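# Move one bottle from blue crate to turning table

## Task

Lift a single bottle out of the blue crate and set it upright on the rotating table. The crate must stay upright on the trolley, and the bottles left in it must stay standing. No bottle already travelling on the table may be toppled. At the end, neither gripper may be in contact with any bottle or with the crate.

## Robot and tools

Robot: two arms, left_arm and right_arm, each with six joints plus a gripper. The joint order is always waist, shoulder, elbow, wrist pitch, wrist yaw, wrist roll. That order is used in every command row and in every per-joint list in a result. The fingers point along the gripper's +z axis and close along its y axis.

Scene frame: distances are in metres. The origin sits at table-top height, halfway between the two arms' nominal bases. +x points out over the table, +z points up, and left_arm is on the +y side; arm names do not match image left or right. The real bases sit a little off nominal, and a BASES line gives them if present. end_effector_position is the point between the finger pads, roughly 1 cm short of the fingertips. end_effector_quat_wxyz is its orientation. Printed positions can be off, more so when an arm reaches far.

Command row: every moving command uses rows of 14 numbers, each in [-1, 1], and both arms are always included. The first 7 numbers are left_arm: six joint numbers, then its opening. The last 7 are right_arm in the same layout. Joint numbers are scaled offsets, not poses. They count from the Joint targets as they stood when the action or move began, not from the previous row. A value of 1.0 equals 1.264 rad at the waist, 1.32 at the shoulder, 1.276 at the elbow, 1.83 at wrist pitch, 6.358 at wrist yaw and 7.625 at wrist roll. Sending the same offset again moves the joint further. Sending 0 for a joint re-commands its current target. The opening number is absolute, not an offset: +1 is fully open and -1 is closed. To leave a gripper unchanged, repeat its current command, because 0 means half-way.

Joint ranges in rad, base to gripper: waist -2.880 to 2.880, shoulder 0.000 to 3.142, elbow 0.000 to 3.019, wrist pitch -1.693 to 1.571, wrist yaw -1.571 to 1.571, wrist roll -2.094 to 2.094. The true end of a joint may differ from these by up to 0.085 rad. An action that asks for more than 0.085 rad beyond a stated end is rejected for both arms. A joint asked past its real end stops there, and the result may say "joint sent to its limit". If that line is missing, the joint is not necessarily free to go further.

execute_actions(actions, cameras): actions is a list of actions, and each action is a list of 1 to 15 rows. Each row lasts one control step of 1/30 s. A shorter action keeps its last row until 15 steps have passed. An empty list only returns the robot state and images. cameras takes names from cam_high, cam_low, cam_left_wrist and cam_right_wrist. Omitting it or sending ["all"] returns every camera; [] returns none.

move(target, speed, blend, opening_speed, blocking, cameras): target is one 14-number row, or up to 15 rows that differ only in joint offsets. Every row counts from the same starting Joint targets. All joints move together, so the hand travels on a curve. The arm does not avoid obstacles or the other arm. speed is in rad/s, from 0.01 to 2 with a default of 0.5. It sets the top speed of whichever joint has the longest travel, and can be one value or one per target. blend is in rad and rounds the corners between listed targets; the default is 0. opening_speed is the finger rate on the -1 to +1 scale per second, at least 0.2. Without it, the opening is sent at the start. blocking=false returns early while the move keeps running; call wait or stop before sending new rows. The result adds a move: line whose ending is done, off_target, moving, held or fault. It may add limits=held and list each arm's worst joint error above 0.035 rad. A done result does not mean the arm is free of contact. Faster moves, or targets set deep past a contact, hit and press harder.

wait(seconds): 0 to 10 s, and the arms hold their last command. stop(): brakes a running move, and it needs some room to do so. zoom_image(camera, region): region is [x0, y0, x1, y1] in image pixels from the top-left, at most 504 by 504. Every camera image is 896x504. finished_scene(scene): the first call only asks you to check. The second call ends the scene for good and reports success.

Result lines: Joint positions and Joint velocities list each arm's joints in rad and rad/s, then the finger-pad gap in m, which is 0.094 when fully open. Joint targets are the base for your next offsets. Tool commands shows the current gripper commands. grip_measured reads the fingers on the command scale. Empty, it reads up to 1.6 mm wide; clamped on a hard part, it reads up to about 3 mm narrow. Commanding about 0.11 below the reading at first contact gives full force, roughly 50 to 62 N per pad. To release, command well above grip_measured. Joint torques are noisy and carry an offset, and joints 3 and 4 wrap at ±28 N m. Action calls also list step readings, where HELD marks steps that were held back. "joint command not followed" means the clearance check changed targets, but it does not keep the two grippers apart.

Motion limits: each joint's target may lead its measured angle by only 0.264, 0.32, 0.276, 0.33, 0.701 and 1.97 rad, in joint order. Targets that would shift a hand by more than 110 mm in one step get scaled back. Large offsets therefore need several actions, and unfinished ones must be re-sent from the Joint targets. To end a push, command the targets back past the Joint positions.

Avoid the following: dropping the bottle, slamming, hard hits, and clashes between the two arms. Do not tip the crate or the other bottles, and do not push anything out of the work area. Occasional tugs or pushes on objects can happen. Long holds, stretched-out poses and pushing against unreachable poses heat the motors. A MOTOR HOT line is a warning; at 100 °C the arm goes limp for 30 s or more.

Each tool is called after "Emit:" as name(argument=value, ...), one argument or row to a line, values as JSON.

## Session

I'll start by reading the current state and camera images.

Emit:
execute_actions(
  actions=[],
)

Scene clock: 0.00 s.
left_arm: end_effector_position=(+0.7191, +0.4023, +0.1776) grip_measured=+1.000 end_effector_quat_wxyz=(+0.376, +0.095, +0.916, +0.099) | right_arm: end_effector_position=(+0.2268, +0.2610, +0.3170) grip_measured=+1.000 end_effector_quat_wxyz=(+0.455, -0.512, +0.620, +0.384)
Joint names: [waist, shoulder, elbow, wrist pitch, wrist yaw, wrist roll]
Joint positions: left_arm=[0.065 1.933 1.637 -0.478 -0.065 0.296 0.094] | right_arm=[1.013 1.194 0.882 -0.003 -0.343 -0.099 0.094]
Joint velocities: left_arm=[-0.005 -0.015 -0.002 -0.002 -0.066 -0.022 0] | right_arm=[0.005 -0.005 0.017 -0.002 0.007 -0.007 0]
Joint torques (N m): no reading
Motor temperatures (°C): left_arm=[39 30 36 25 33 31 34] | right_arm=[34 31 30 36 26 37 34]
Heat: left arm: hottest waist 39 °C; right arm: hottest wrist roll 37 °C.
Joint targets: left_arm=[0.065 1.926 1.669 -0.473 -0.065 0.296] | right_arm=[1.013 1.192 0.913 0.002 -0.343 -0.099]
Tool commands: left_gripper/opening=+1.0 right_gripper/opening=+1.0

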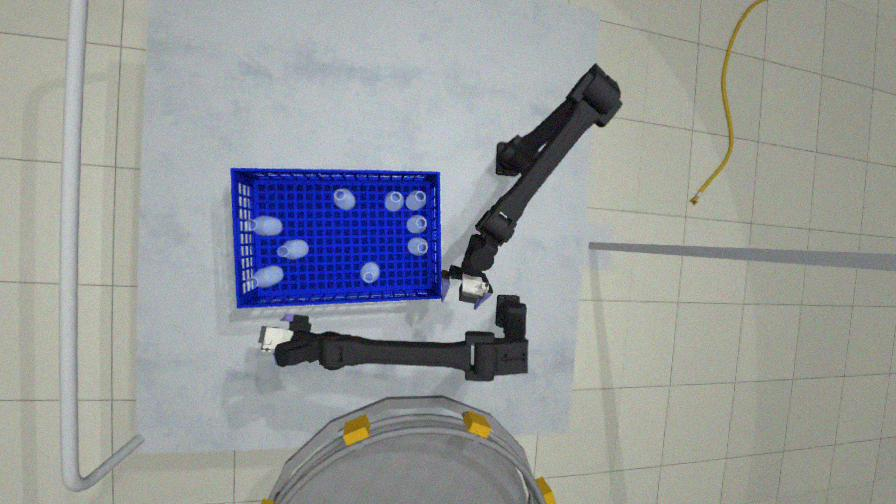

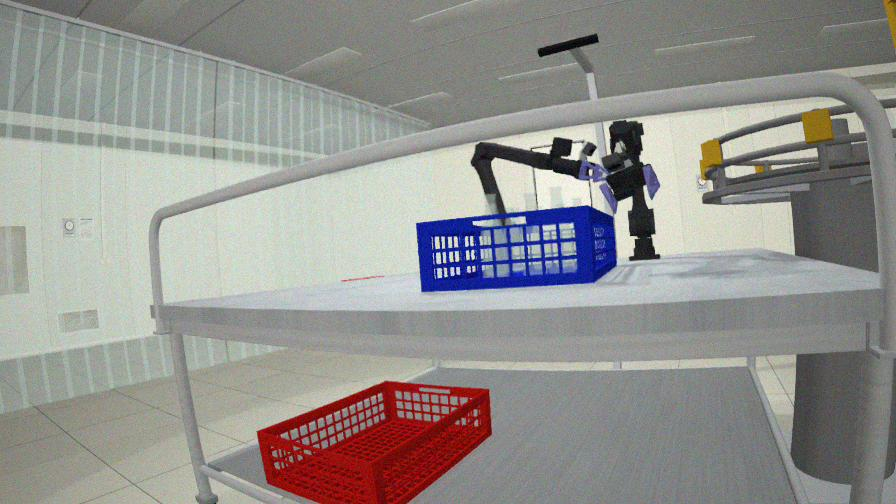

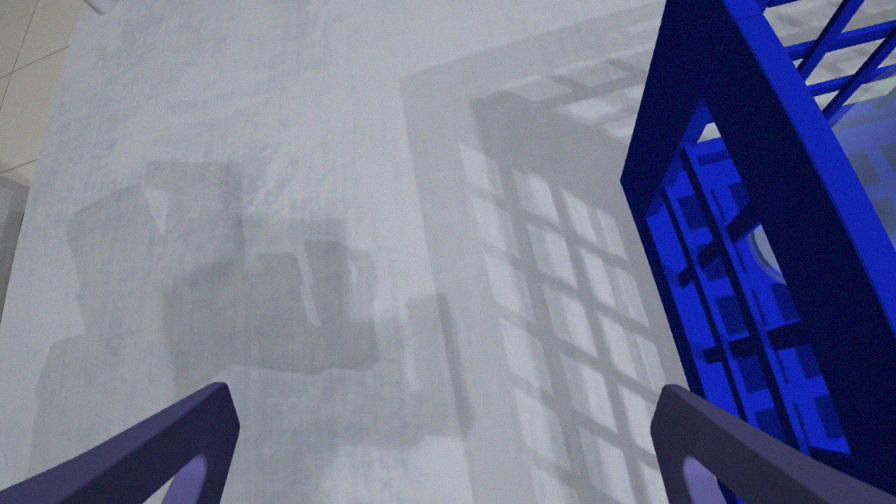

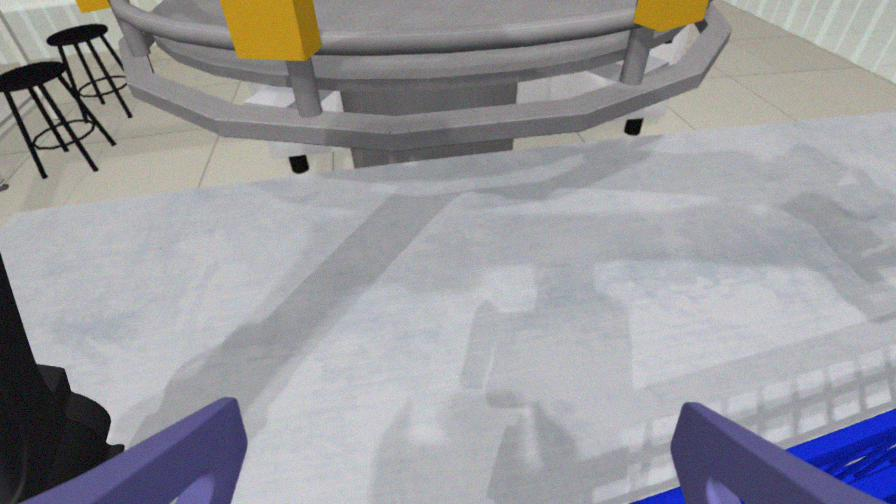

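Emit:
zoom_image(
  camera="cam_high",
  region=[220, 150, 460, 320],
)

Emit:
zoom_image(
  camera="cam_high",
  region=[200, 300, 620, 504],
)

Emit:
zoom_image(
  camera="cam_low",
  region=[400, 100, 896, 380],
)

Emit:
zoom_image(
  camera="cam_right_wrist",
  region=[0, 0, 504, 300],
)

Scaled by 2.100 from the camera's 896x504 image, which has a finer 1280x720 frame.

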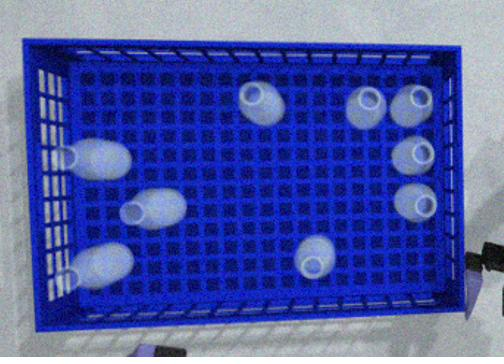

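Scaled by 1.200 from the camera's 896x504 image, which has a finer 1280x720 frame.

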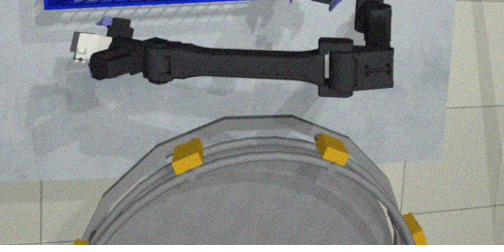

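Scaled by 1.016 from the camera's 896x504 image, which has a finer 1280x720 frame.

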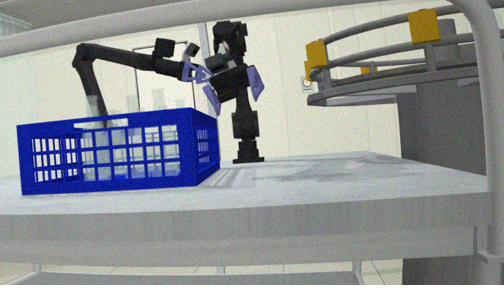

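Scaled by 1.000.

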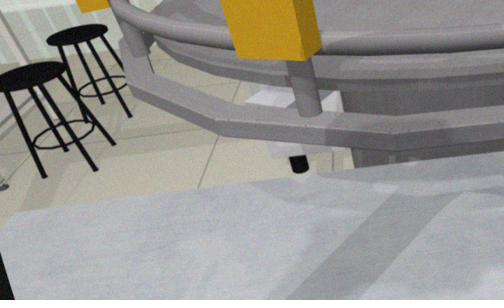

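Emit:
zoom_image(
  camera="cam_low",
  region=[400, 110, 680, 310],
)

Emit:
zoom_image(
  camera="cam_low",
  region=[660, 60, 896, 300],
)

Emit:
zoom_image(
  camera="cam_high",
  region=[440, 50, 640, 400],
)

Scaled by 1.800 from the camera's 896x504 image, which has a finer 1280x720 frame.

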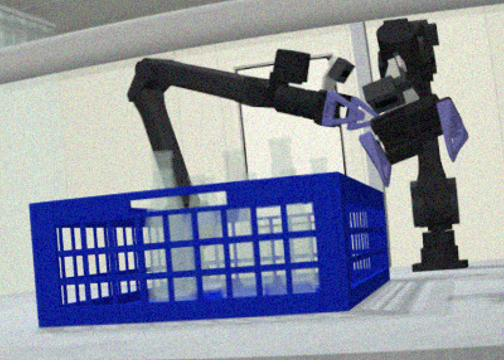

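Scaled by 2.100 from the camera's 896x504 image, which has a finer 1280x720 frame.

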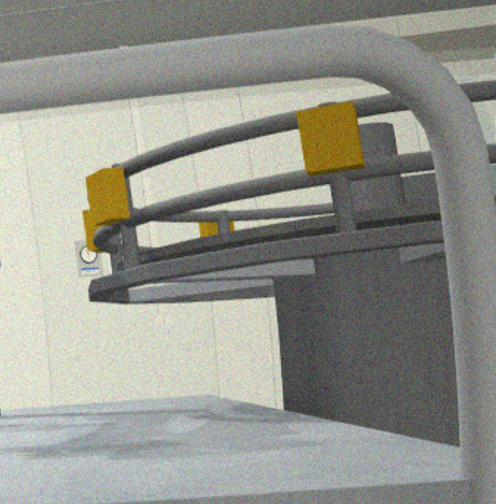

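Scaled by 1.440 from the camera's 896x504 image, which has a finer 1280x720 frame.

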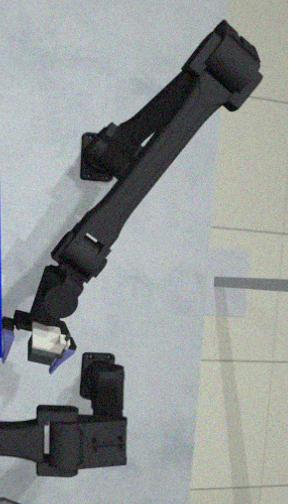

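Emit:
move(
  target=[0, -0.341, 0, 0, 0, 0, 1.0, 0, 0, 0, 0, 0, 0, 1.0],
  speed=0.8,
)

Scene clock: 53.43 s.
left_arm: end_effector_position=(+0.6228, +0.3963, +0.4987) grip_measured=+1.000 end_effector_quat_wxyz=(+0.572, +0.075, +0.806, +0.130) | right_arm: end_effector_position=(+0.2268, +0.2610, +0.3170) grip_measured=+1.000 end_effector_quat_wxyz=(+0.455, -0.512, +0.620, +0.384)
Joint names: [waist, shoulder, elbow, wrist pitch, wrist yaw, wrist roll]
Joint positions: left_arm=[0.065 1.476 1.637 -0.478 -0.065 0.296 0.094] | right_arm=[1.013 1.194 0.882 -0.003 -0.343 -0.099 0.094]
Joint velocities: left_arm=[-0.005 -0.005 -0.002 -0.017 -0.037 -0.037 0] | right_arm=[-0.005 -0.005 0.007 -0.022 0.051 0.022 0]
Joint torques (N m): left_arm=[-2.37 -13.51 11.23 2.09 -0.04 -0.14] | right_arm=[-0.62 -6.36 13.18 1.83 -0.23 0.13]
Motor temperatures (°C): left_arm=[38 35 49 25 32 29 32] | right_arm=[33 32 44 36 26 34 31]
Heat: left arm: hottest elbow 49 °C; right arm: hottest elbow 44 °C.
Joint targets: left_arm=[0.065 1.476 1.669 -0.473 -0.065 0.296] | right_arm=[1.013 1.192 0.913 0.002 -0.343 -0.099]
move: done

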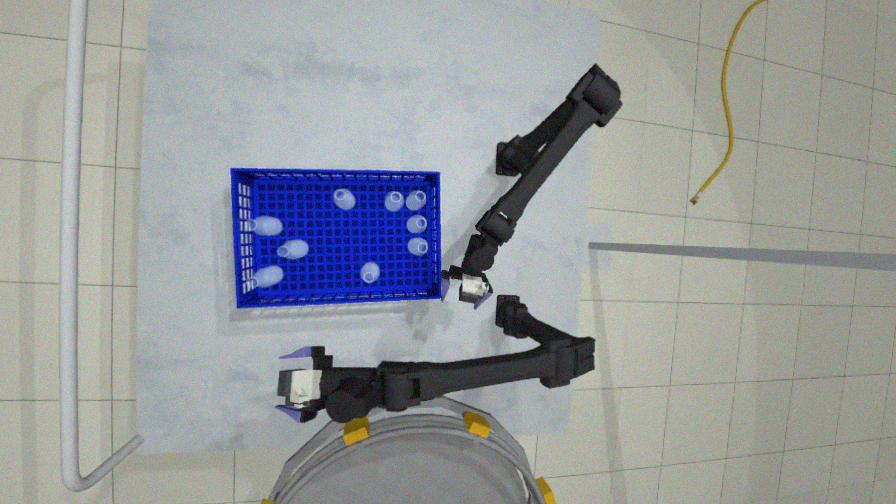

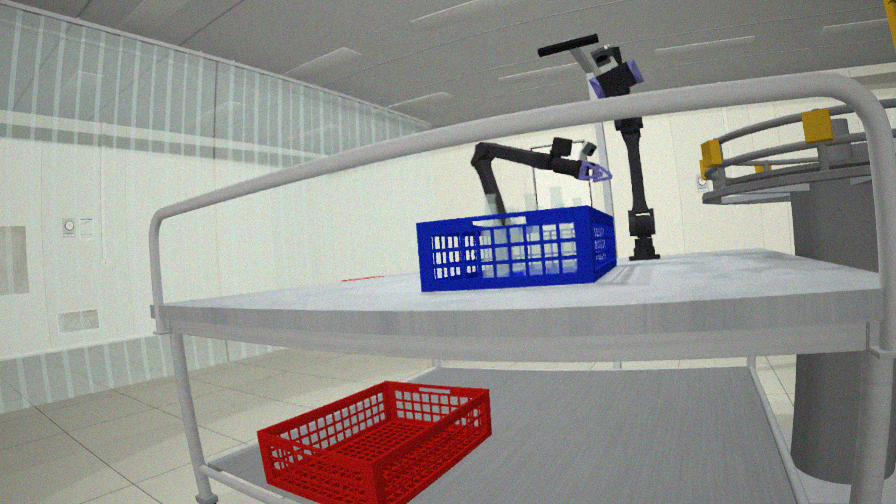

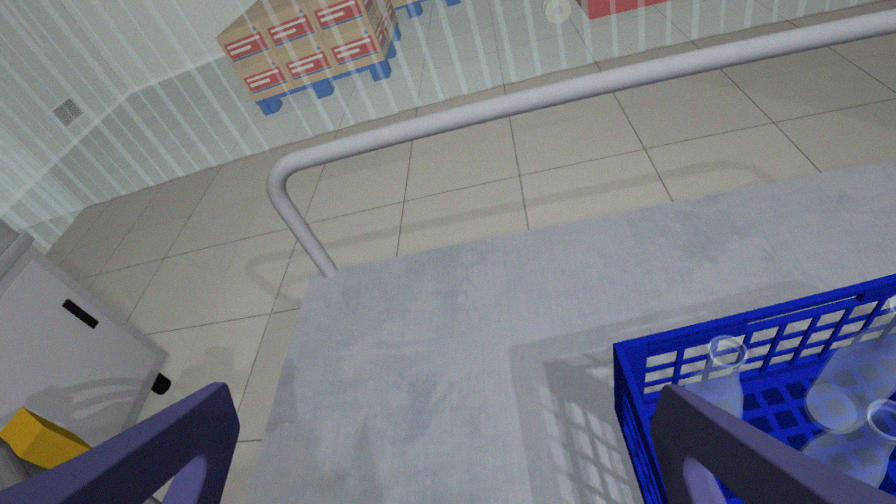

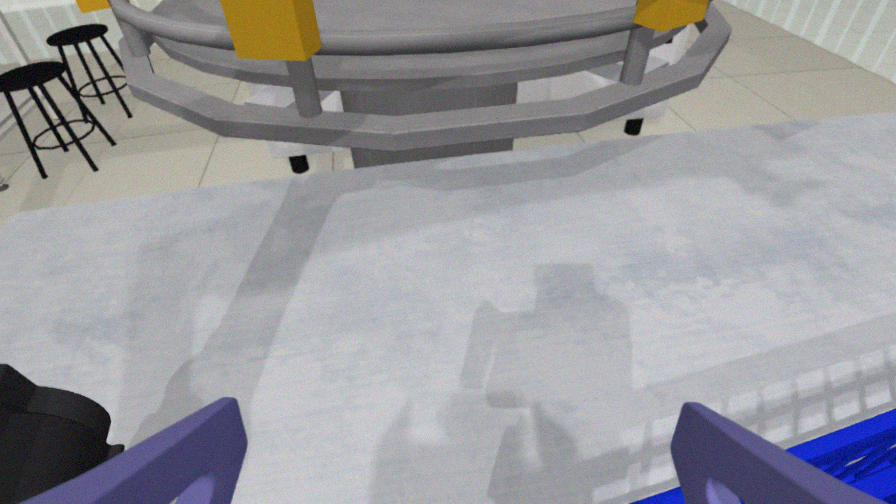

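Emit:
move(
  target=[0, 0, 0, -0.437, 0, 0, 1.0, 0, -0.379, 0, -0.328, 0, 0, 1.0],
  speed=0.8,
)

Scene clock: 97.87 s.
left_arm: end_effector_position=(+0.4998, +0.3886, +0.3559) grip_measured=+1.000 end_effector_quat_wxyz=(+0.221, +0.106, +0.967, +0.072) | right_arm: end_effector_position=(+0.1405, +0.1163, +0.4045) grip_measured=+1.000 end_effector_quat_wxyz=(+0.422, -0.520, +0.643, +0.372)
Joint names: [waist, shoulder, elbow, wrist pitch, wrist yaw, wrist roll]
Joint positions: left_arm=[0.065 1.476 1.637 -1.267 -0.065 0.296 0.094] | right_arm=[1.013 0.689 0.882 -0.594 -0.343 -0.099 0.094]
Joint velocities: left_arm=[-0.005 -0.005 0.012 -0.002 -0.022 0.022 0] | right_arm=[-0.015 0.005 -0.007 -0.002 -0.081 -0.022 0]
Joint torques (N m): left_arm=[-2.55 -12.98 10.62 0.92 0 -0.19] | right_arm=[-0.56 -0.67 13.52 1.46 -0.25 0.12]
Motor temperatures (°C): left_arm=[38 33 54 25 30 28 30] | right_arm=[32 32 49 35 26 33 30]
Heat: left arm: hottest elbow 54 °C; right arm: hottest elbow 49 °C.
Joint targets: left_arm=[0.065 1.476 1.669 -1.273 -0.065 0.296] | right_arm=[1.013 0.692 0.913 -0.599 -0.343 -0.099]
move: done

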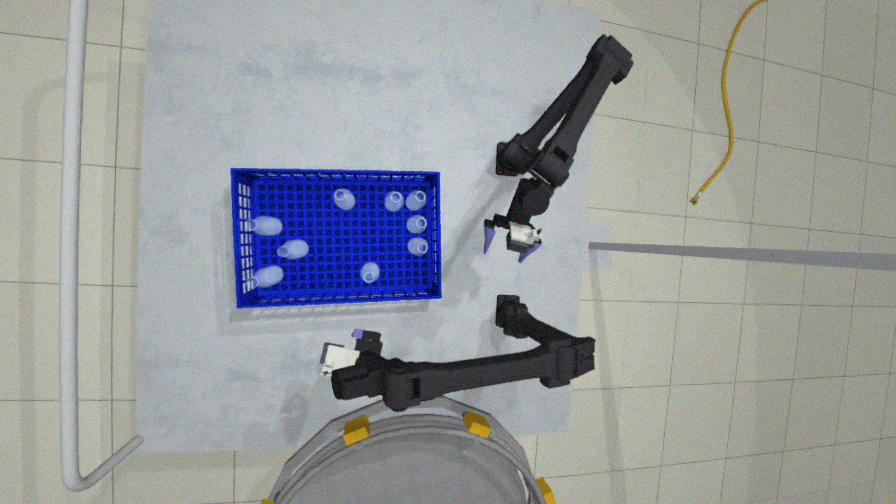

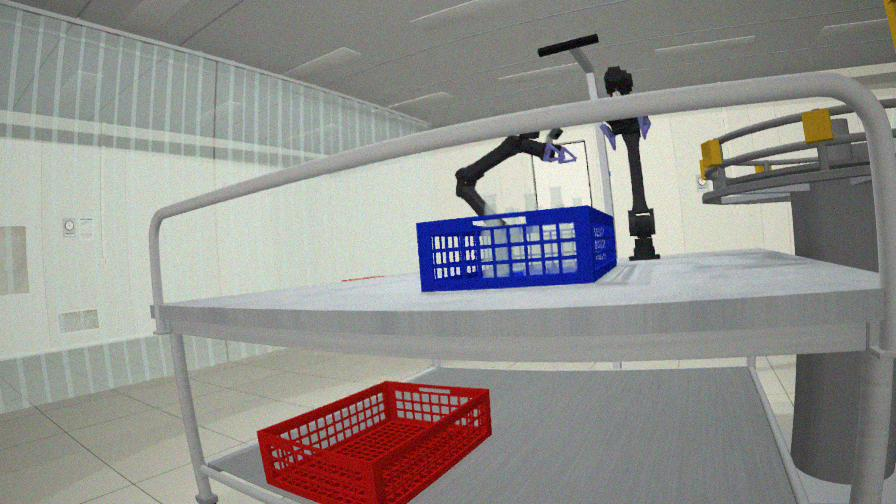

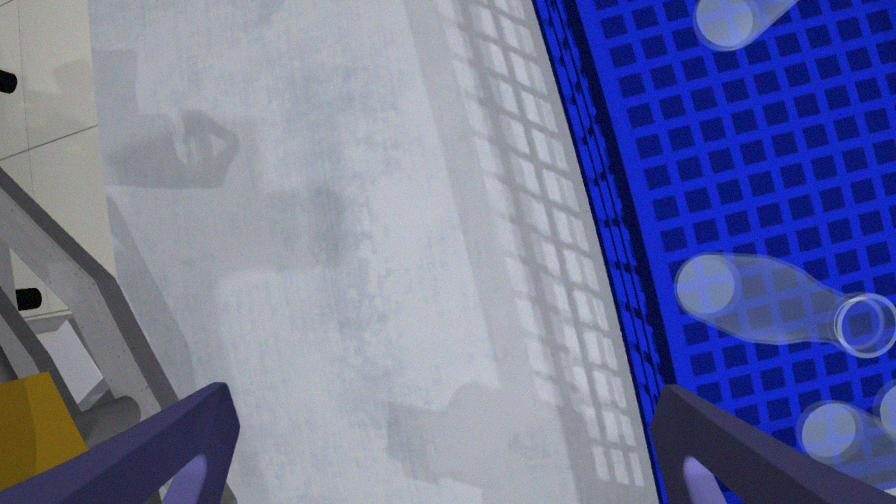

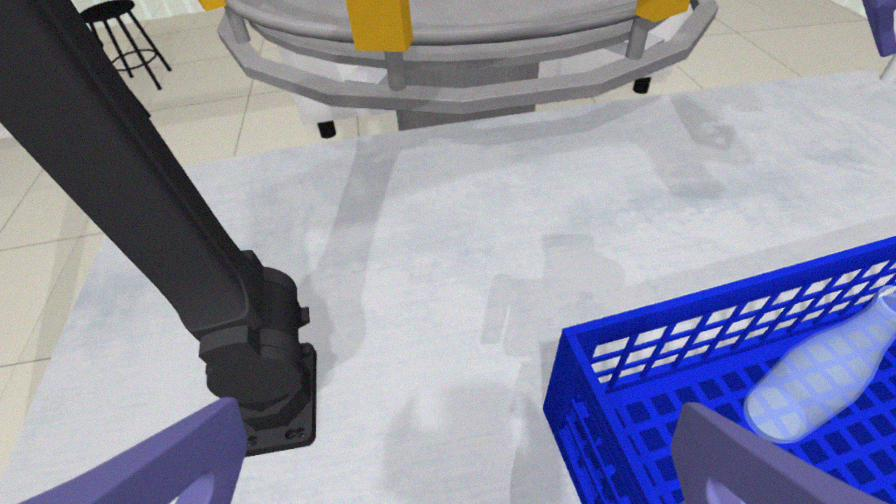

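Emit:
move(
  target=[-0.274, 0, 0, 0, 0.0102, -0.0388, 1.0, 0, 0, 0.47, -0.137, 0, 0, 1.0],
  speed=0.8,
)

Scene clock: 143.67 s.
left_arm: end_effector_position=(+0.4796, +0.1915, +0.3555) grip_measured=+1.000 end_effector_quat_wxyz=(+0.228, +0.144, +0.962, -0.030) | right_arm: end_effector_position=(+0.0946, +0.0393, +0.6830) grip_measured=+1.000 end_effector_quat_wxyz=(+0.550, -0.482, +0.540, +0.416)
Joint names: [waist, shoulder, elbow, wrist pitch, wrist yaw, wrist roll]
Joint positions: left_arm=[-0.284 1.476 1.637 -1.267 -0.003 0.011 0.094] | right_arm=[1.013 0.686 1.479 -0.845 -0.343 -0.099 0.094]
Joint velocities: left_arm=[-0.015 0.005 0.002 0.002 -0.037 -0.007 0] | right_arm=[-0.015 0.005 -0.017 -0.002 -0.037 -0.051 0]
Joint torques (N m): left_arm=[-0.97 -13.33 10.65 1.01 0.11 -0.23] | right_arm=[-0.62 1.96 11.26 1.48 -0.18 0.13]
Motor temperatures (°C): left_arm=[37 33 55 24 29 27 29] | right_arm=[32 30 51 34 25 31 28]
Heat: left arm: hottest elbow 55 °C; right arm: hottest elbow 51 °C.
Joint targets: left_arm=[-0.281 1.476 1.669 -1.273 0.000 0.000] | right_arm=[1.013 0.691 1.513 -0.849 -0.343 -0.099]
move: done

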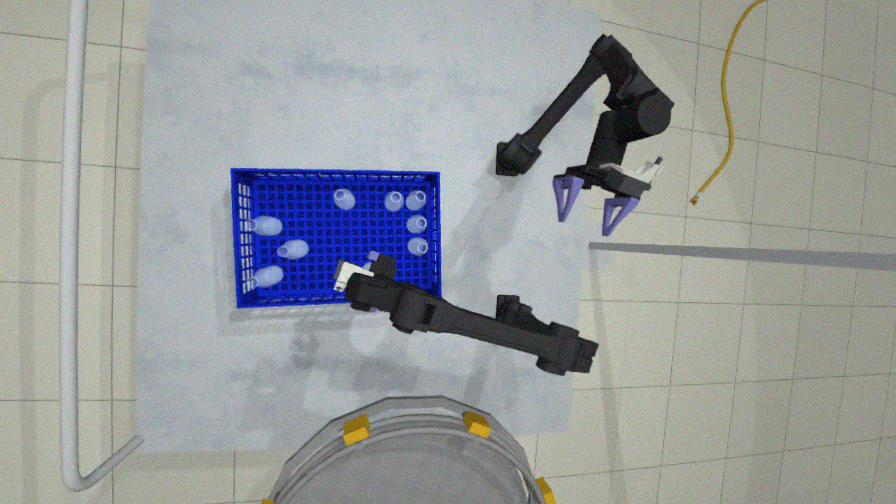

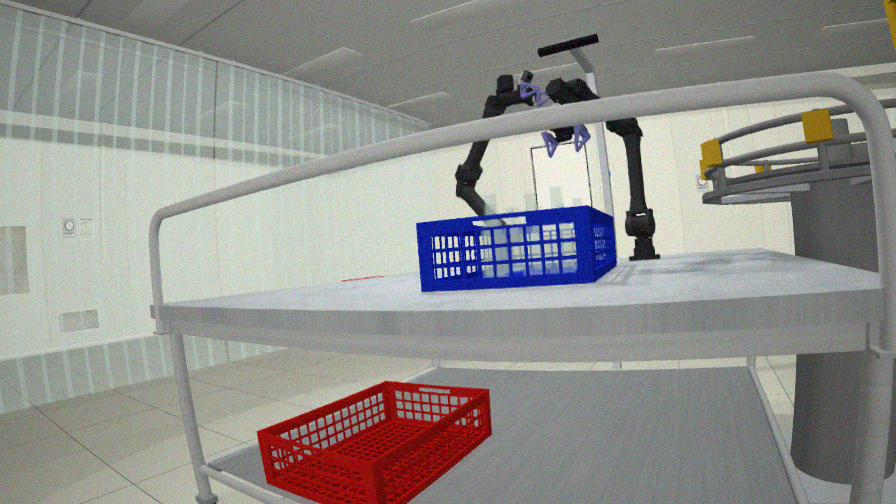

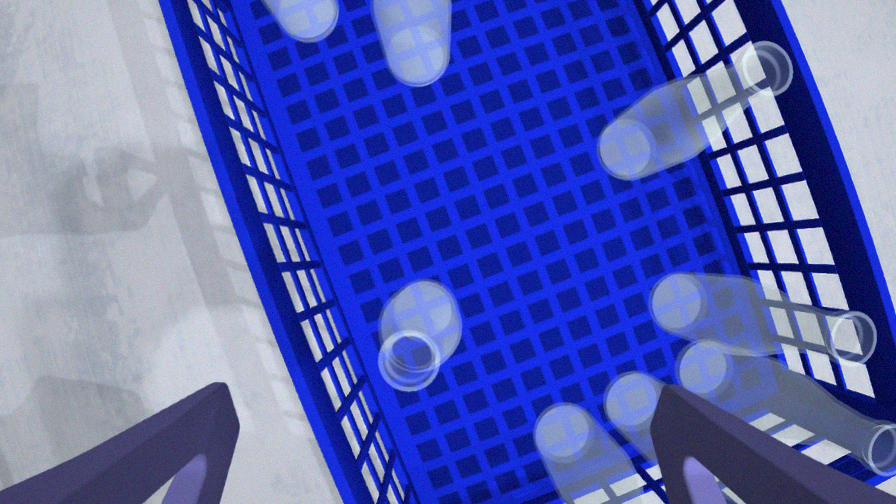

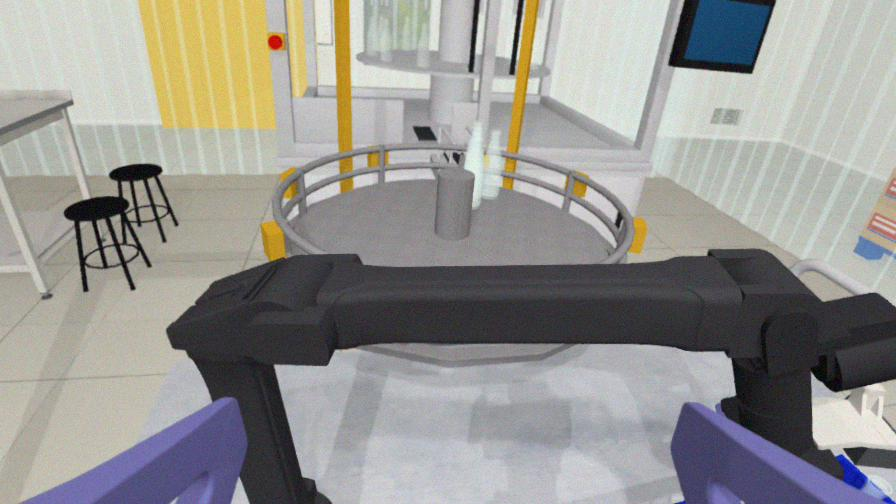

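Emit:
zoom_image(
  camera="cam_right_wrist",
  region=[230, 90, 680, 270],
)

Emit:
zoom_image(
  camera="cam_left_wrist",
  region=[300, 230, 560, 504],
)

Scaled by 1.120 from the camera's 896x504 image, which has a finer 1280x720 frame.

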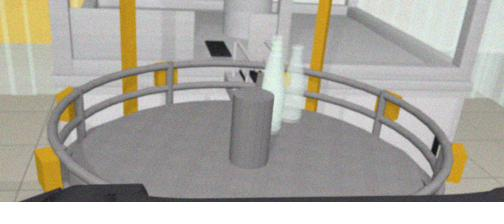

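Scaled by 1.839 from the camera's 896x504 image, which has a finer 1280x720 frame.

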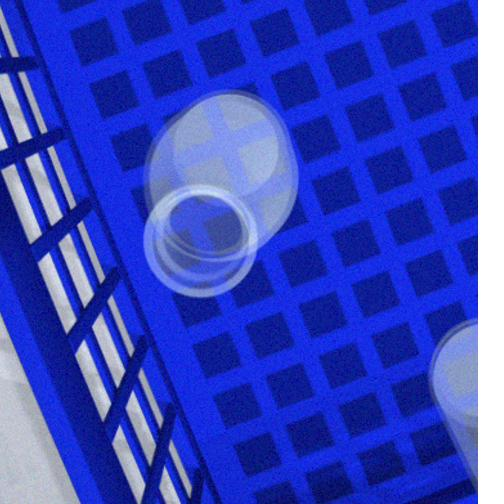

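Emit:
move(
  target=[0.034, -0.0114, -0.151, 0.0973, 0, 0, 1.0, 0, 0, 0, 0, 0, 0, 1.0],
  speed=0.5,
  cameras=["cam_left_wrist", "cam_right_wrist"],
)

Scene clock: 185.67 s.
left_arm: end_effector_position=(+0.4875, +0.2134, +0.2916) grip_measured=+1.000 end_effector_quat_wxyz=(+0.225, +0.123, +0.966, -0.025) | right_arm: end_effector_position=(+0.0946, +0.0393, +0.6830) grip_measured=+1.000 end_effector_quat_wxyz=(+0.550, -0.482, +0.540, +0.416)
Joint names: [waist, shoulder, elbow, wrist pitch, wrist yaw, wrist roll]
Joint positions: left_arm=[-0.241 1.472 1.467 -1.108 -0.003 0.01 0.094] | right_arm=[1.013 0.686 1.479 -0.845 -0.343 -0.099 0.094]
Joint velocities: left_arm=[-0.005 -0.005 0.002 -0.007 -0.081 0.007 0] | right_arm=[0.005 -0.015 -0.022 -0.002 -0.022 -0.007 0]
Joint torques (N m): left_arm=[-1.61 -14.56 9.16 1.66 0.11 -0.24] | right_arm=[-0.56 1.96 11.29 1.48 -0.18 0.13]
Motor temperatures (°C): left_arm=[37 33 55 24 28 26 28] | right_arm=[31 30 45 34 25 30 27]
Heat: left arm: hottest elbow 55 °C; right arm: hottest elbow 45 °C.
Joint targets: left_arm=[-0.238 1.461 1.476 -1.095 0.000 0.000] | right_arm=[1.013 0.691 1.513 -0.849 -0.343 -0.099]
move: done
Images, in order (width x height): cam_left_wrist 896x504, cam_right_wrist 896x504.

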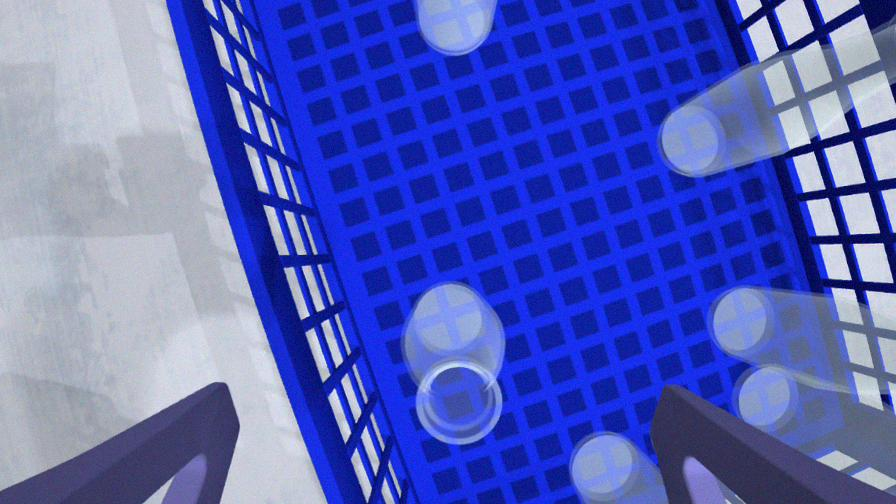

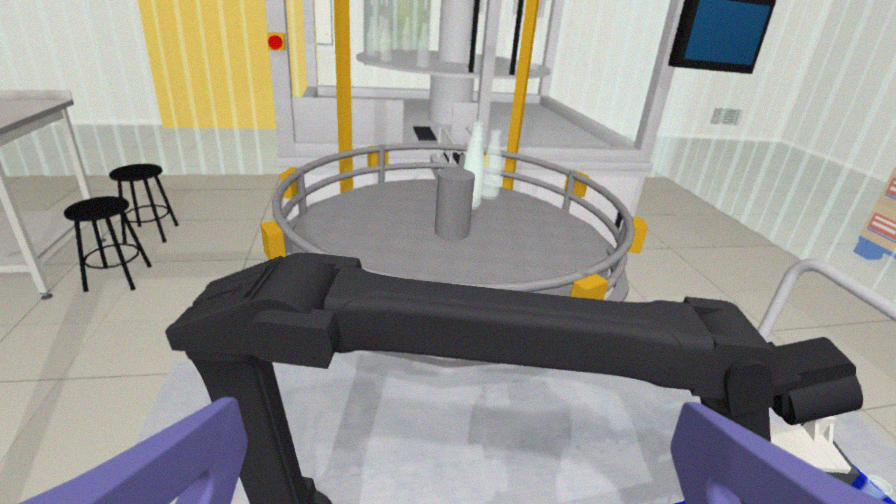

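Emit:
move(
  target=[-0.0071, -0.2947, -0.5745, 0.468, 0, 0, 1.0, 0, 0, 0, 0, 0, 0, 1.0],
  speed=0.7,
  cameras=["cam_left_wrist", "cam_right_wrist", "cam_high"],
)

Scene clock: 236.43 s.
left_arm: end_effector_position=(+0.4139, +0.2317, +0.2289) grip_measured=+1.000 end_effector_quat_wxyz=(+0.464, +0.111, +0.877, -0.053) | right_arm: end_effector_position=(+0.0946, +0.0393, +0.6830) grip_measured=+1.000 end_effector_quat_wxyz=(+0.550, -0.482, +0.540, +0.416)
Joint names: [waist, shoulder, elbow, wrist pitch, wrist yaw, wrist roll]
Joint positions: left_arm=[-0.241 1.083 0.738 -0.255 -0.003 0.01 0.094] | right_arm=[1.013 0.686 1.479 -0.845 -0.343 -0.099 0.094]
Joint velocities: left_arm=[0.005 0.005 -0.012 -0.002 0.007 0.022 0] | right_arm=[-0.015 -0.015 -0.022 -0.017 0.022 -0.037 0]
Joint torques (N m): left_arm=[-2.43 -8.35 8.8 2.47 0.1 -0.19] | right_arm=[-0.62 1.96 11.28 1.47 -0.18 0.13]
Motor temperatures (°C): left_arm=[37 33 50 24 28 26 27] | right_arm=[31 29 44 33 25 29 26]
Heat: left arm: hottest elbow 50 °C; right arm: hottest elbow 44 °C.
Joint targets: left_arm=[-0.247 1.072 0.743 -0.238 0.000 0.000] | right_arm=[1.013 0.691 1.513 -0.849 -0.343 -0.099]
move: done
Images, in order (width x height): cam_high 896x504, cam_left_wrist 896x504, cam_right_wrist 896x504.

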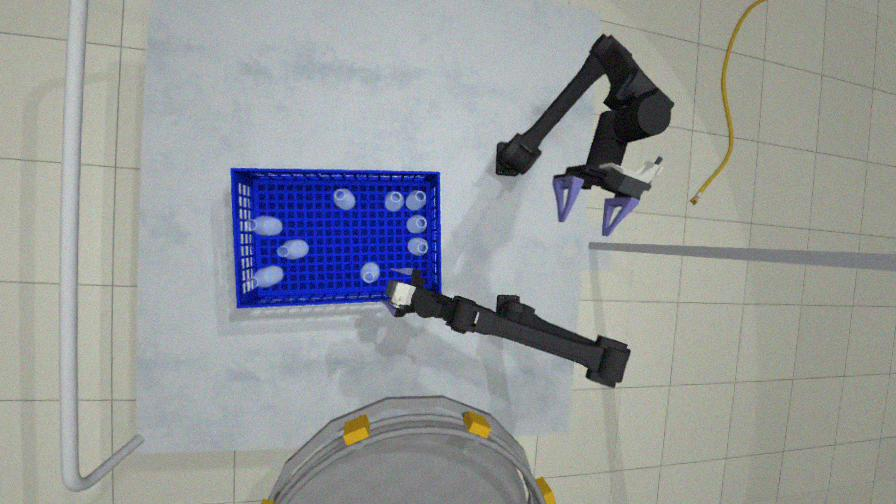

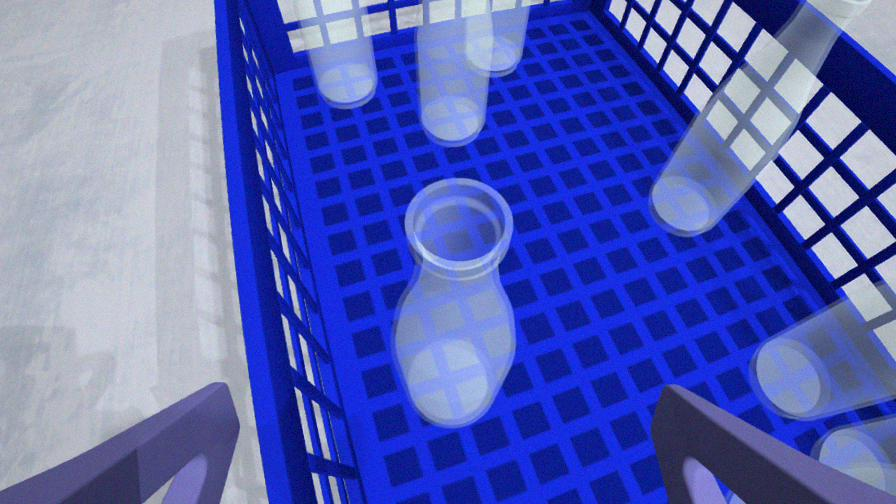

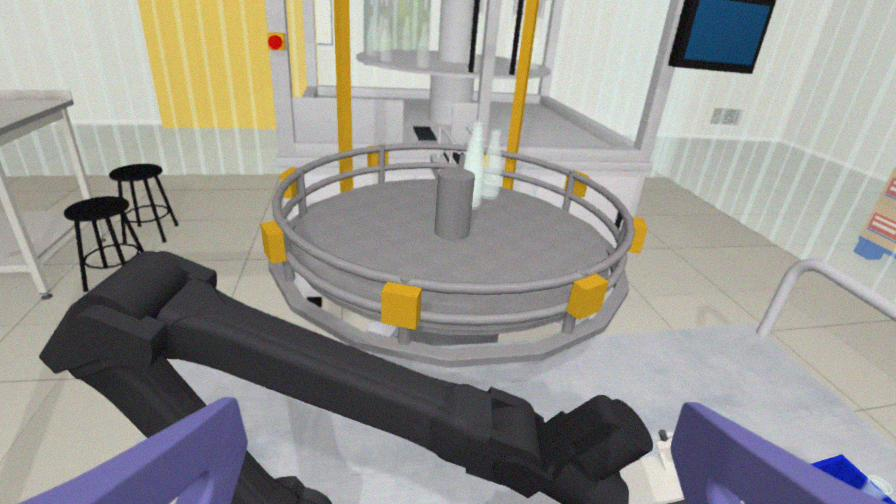

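Emit:
zoom_image(
  camera="cam_left_wrist",
  region=[340, 150, 580, 450],
)

Emit:
zoom_image(
  camera="cam_right_wrist",
  region=[230, 100, 680, 380],
)

Scaled by 1.680 from the camera's 896x504 image, which has a finer 1280x720 frame.

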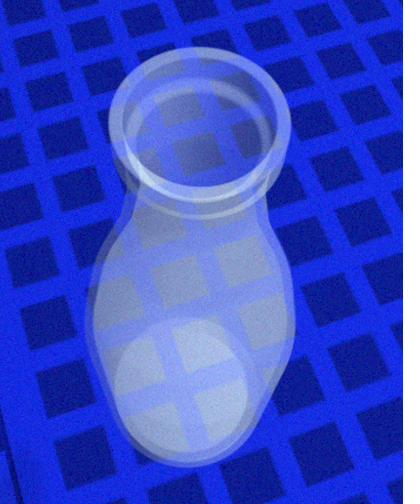

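Scaled by 1.120 from the camera's 896x504 image, which has a finer 1280x720 frame.

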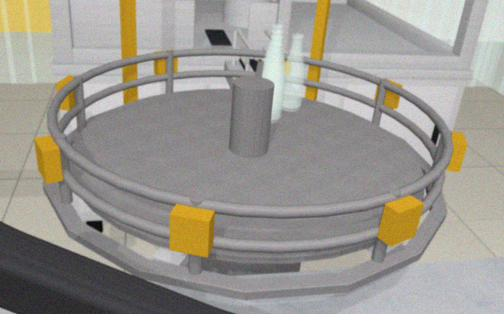

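Emit:
move(
  target=[-0.0064, 0.1689, 0.0437, 0.0914, 0, 0, 1.0, 0, 0, 0, 0, 0, 0, 1.0],
  speed=0.25,
  cameras=["cam_left_wrist", "cam_low", "cam_high"],
)

Scene clock: 283.03 s.
left_arm: end_effector_position=(+0.4525, +0.2185, +0.1691) grip_measured=+1.000 end_effector_quat_wxyz=(+0.449, +0.115, +0.885, -0.053) | right_arm: end_effector_position=(+0.0946, +0.0393, +0.6830) grip_measured=+1.000 end_effector_quat_wxyz=(+0.550, -0.482, +0.540, +0.416)
Joint names: [waist, shoulder, elbow, wrist pitch, wrist yaw, wrist roll]
Joint positions: left_arm=[-0.248 1.292 0.746 -0.087 -0.003 0.01 0.094] | right_arm=[1.013 0.686 1.479 -0.845 -0.343 -0.099 0.094]
Joint velocities: left_arm=[-0.005 -0.005 0.007 -0.027 0.066 -0.022 0] | right_arm=[-0.015 0.005 0.002 0.007 -0.037 0.022 0]
Joint torques (N m): left_arm=[-1.55 -9.05 11.47 2.4 0.12 -0.2] | right_arm=[-0.56 1.9 11.29 1.47 -0.18 0.13]
Motor temperatures (°C): left_arm=[36 33 50 24 27 26 26] | right_arm=[30 29 44 33 24 29 26]
Heat: left arm: hottest elbow 50 °C; right arm: hottest elbow 44 °C.
Joint targets: left_arm=[-0.256 1.295 0.799 -0.071 0.000 0.000] | right_arm=[1.013 0.691 1.513 -0.849 -0.343 -0.099]
move: off_target (left_arm); left_arm: the elbow is farthest, 0.053 rad from its target
Images, in order (width x height): cam_high 896x504, cam_low 896x504, cam_left_wrist 896x504.

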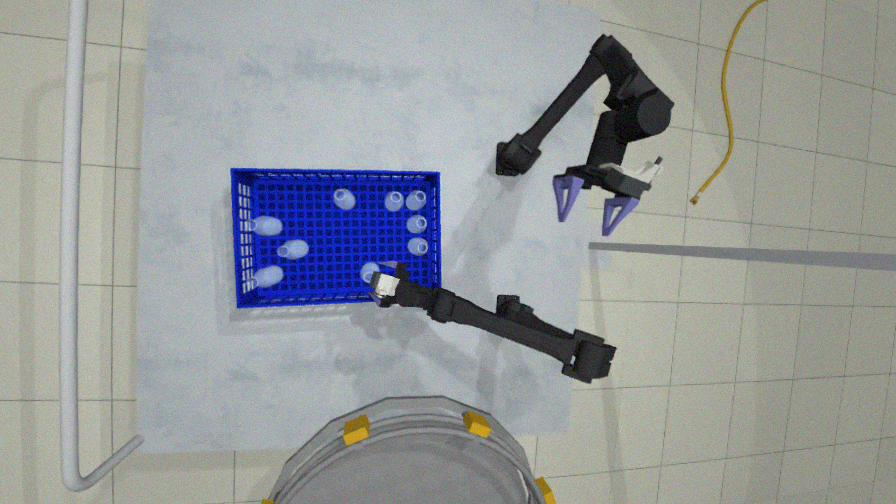

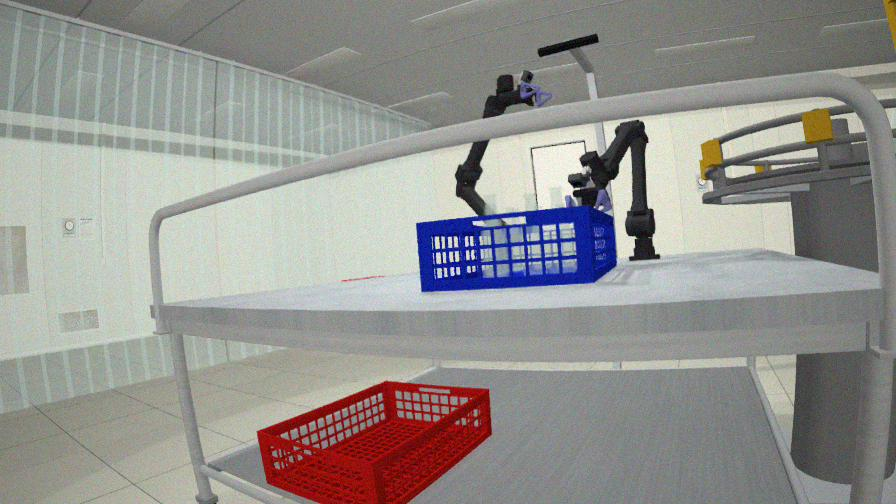

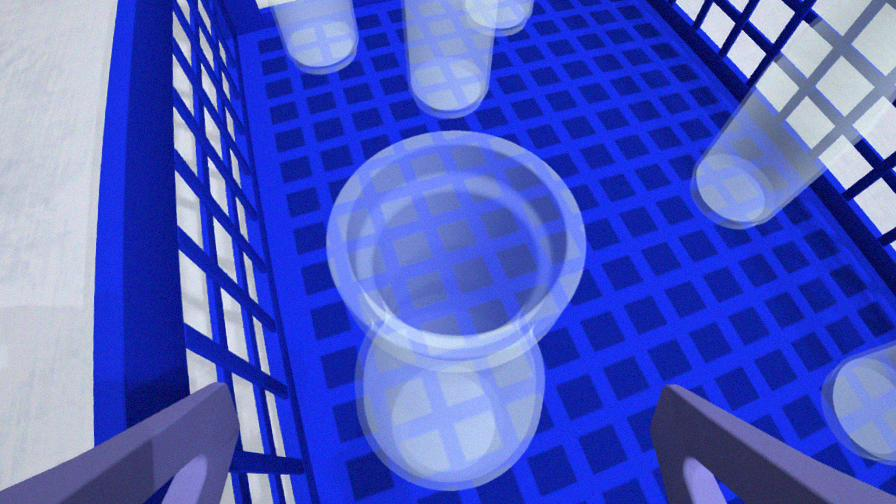

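Emit:
move(
  target=[0, 0.0167, 0.027, 0, 0, 0, 1.0, 0, 0, 0, 0, 0, 0, 1.0],
  speed=0.2,
  cameras=["cam_left_wrist"],
)

Scene clock: 306.53 s.
left_arm: end_effector_position=(+0.4644, +0.2154, +0.1789) grip_measured=+1.000 end_effector_quat_wxyz=(+0.456, +0.114, +0.881, -0.054) | right_arm: end_effector_position=(+0.0946, +0.0393, +0.6830) grip_measured=+1.000 end_effector_quat_wxyz=(+0.550, -0.482, +0.540, +0.416)
Joint names: [waist, shoulder, elbow, wrist pitch, wrist yaw, wrist roll]
Joint positions: left_arm=[-0.248 1.309 0.78 -0.087 -0.003 0.01 0.094] | right_arm=[1.013 0.686 1.479 -0.845 -0.343 -0.099 0.094]
Joint velocities: left_arm=[-0.005 0.005 -0.002 -0.017 0.051 0.051 0] | right_arm=[0.005 -0.015 -0.012 -0.002 0.022 0.007 0]
Joint torques (N m): left_arm=[-2.2 -8.94 11.75 2.29 0.11 -0.19] | right_arm=[-0.62 1.9 11.26 1.48 -0.18 0.13]
Motor temperatures (°C): left_arm=[36 33 52 24 27 25 26] | right_arm=[30 29 44 32 24 28 25]
Heat: left arm: hottest elbow 52 °C; right arm: hottest elbow 44 °C.
Joint targets: left_arm=[-0.256 1.317 0.833 -0.071 0.000 0.000] | right_arm=[1.013 0.691 1.513 -0.849 -0.343 -0.099]
move: off_target (left_arm); left_arm: the elbow is farthest, 0.054 rad from its target
Images, in order (width x height): cam_left_wrist 896x504.

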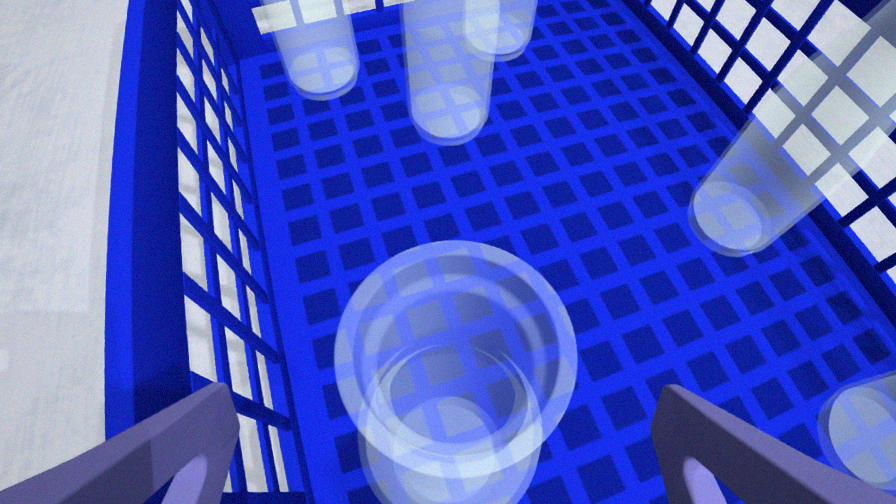

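Emit:
move(
  target=[0, 0, 0.0128, 0, 0, 0, 1.0, 0, 0, 0, 0, 0, 0, 1.0],
  speed=0.2,
  cameras=["cam_left_wrist"],
)

Scene clock: 315.27 s.
left_arm: end_effector_position=(+0.4697, +0.2141, +0.1873) grip_measured=+1.000 end_effector_quat_wxyz=(+0.463, +0.114, +0.877, -0.055) | right_arm: end_effector_position=(+0.0946, +0.0393, +0.6830) grip_measured=+1.000 end_effector_quat_wxyz=(+0.550, -0.482, +0.540, +0.416)
Joint names: [waist, shoulder, elbow, wrist pitch, wrist yaw, wrist roll]
Joint positions: left_arm=[-0.248 1.31 0.796 -0.087 -0.003 0.01 0.094] | right_arm=[1.013 0.686 1.479 -0.845 -0.343 -0.099 0.094]
Joint velocities: left_arm=[-0.005 0.015 -0.022 0.002 -0.022 -0.051 0] | right_arm=[-0.015 -0.005 0.002 -0.002 -0.007 -0.022 0]
Joint torques (N m): left_arm=[-2.55 -9.05 11.74 2.48 0.12 -0.2] | right_arm=[-0.62 1.9 11.28 1.47 -0.18 0.13]
Motor temperatures (°C): left_arm=[36 32 52 24 27 25 26] | right_arm=[30 29 44 32 24 28 25]
Heat: left arm: hottest elbow 52 °C; right arm: hottest elbow 44 °C.
Joint targets: left_arm=[-0.256 1.317 0.850 -0.071 0.000 0.000] | right_arm=[1.013 0.691 1.513 -0.849 -0.343 -0.099]
move: off_target (left_arm); left_arm: the elbow is farthest, 0.053 rad from its target
Images, in order (width x height): cam_left_wrist 896x504.

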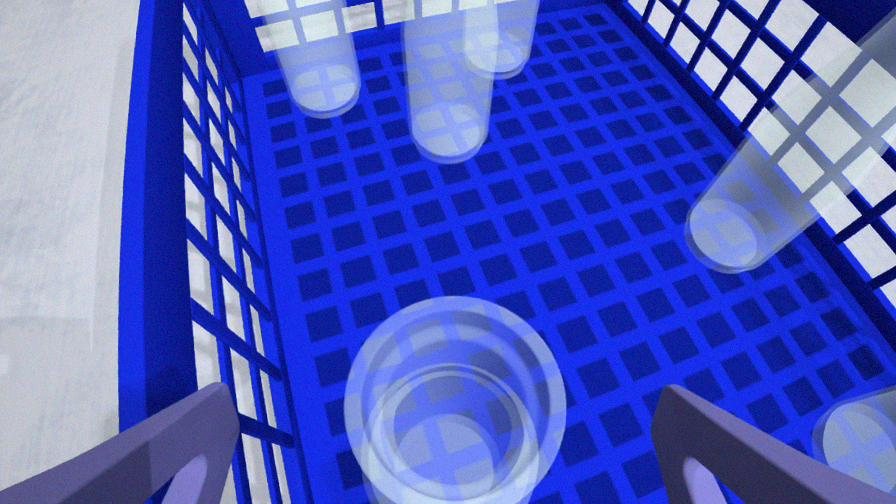

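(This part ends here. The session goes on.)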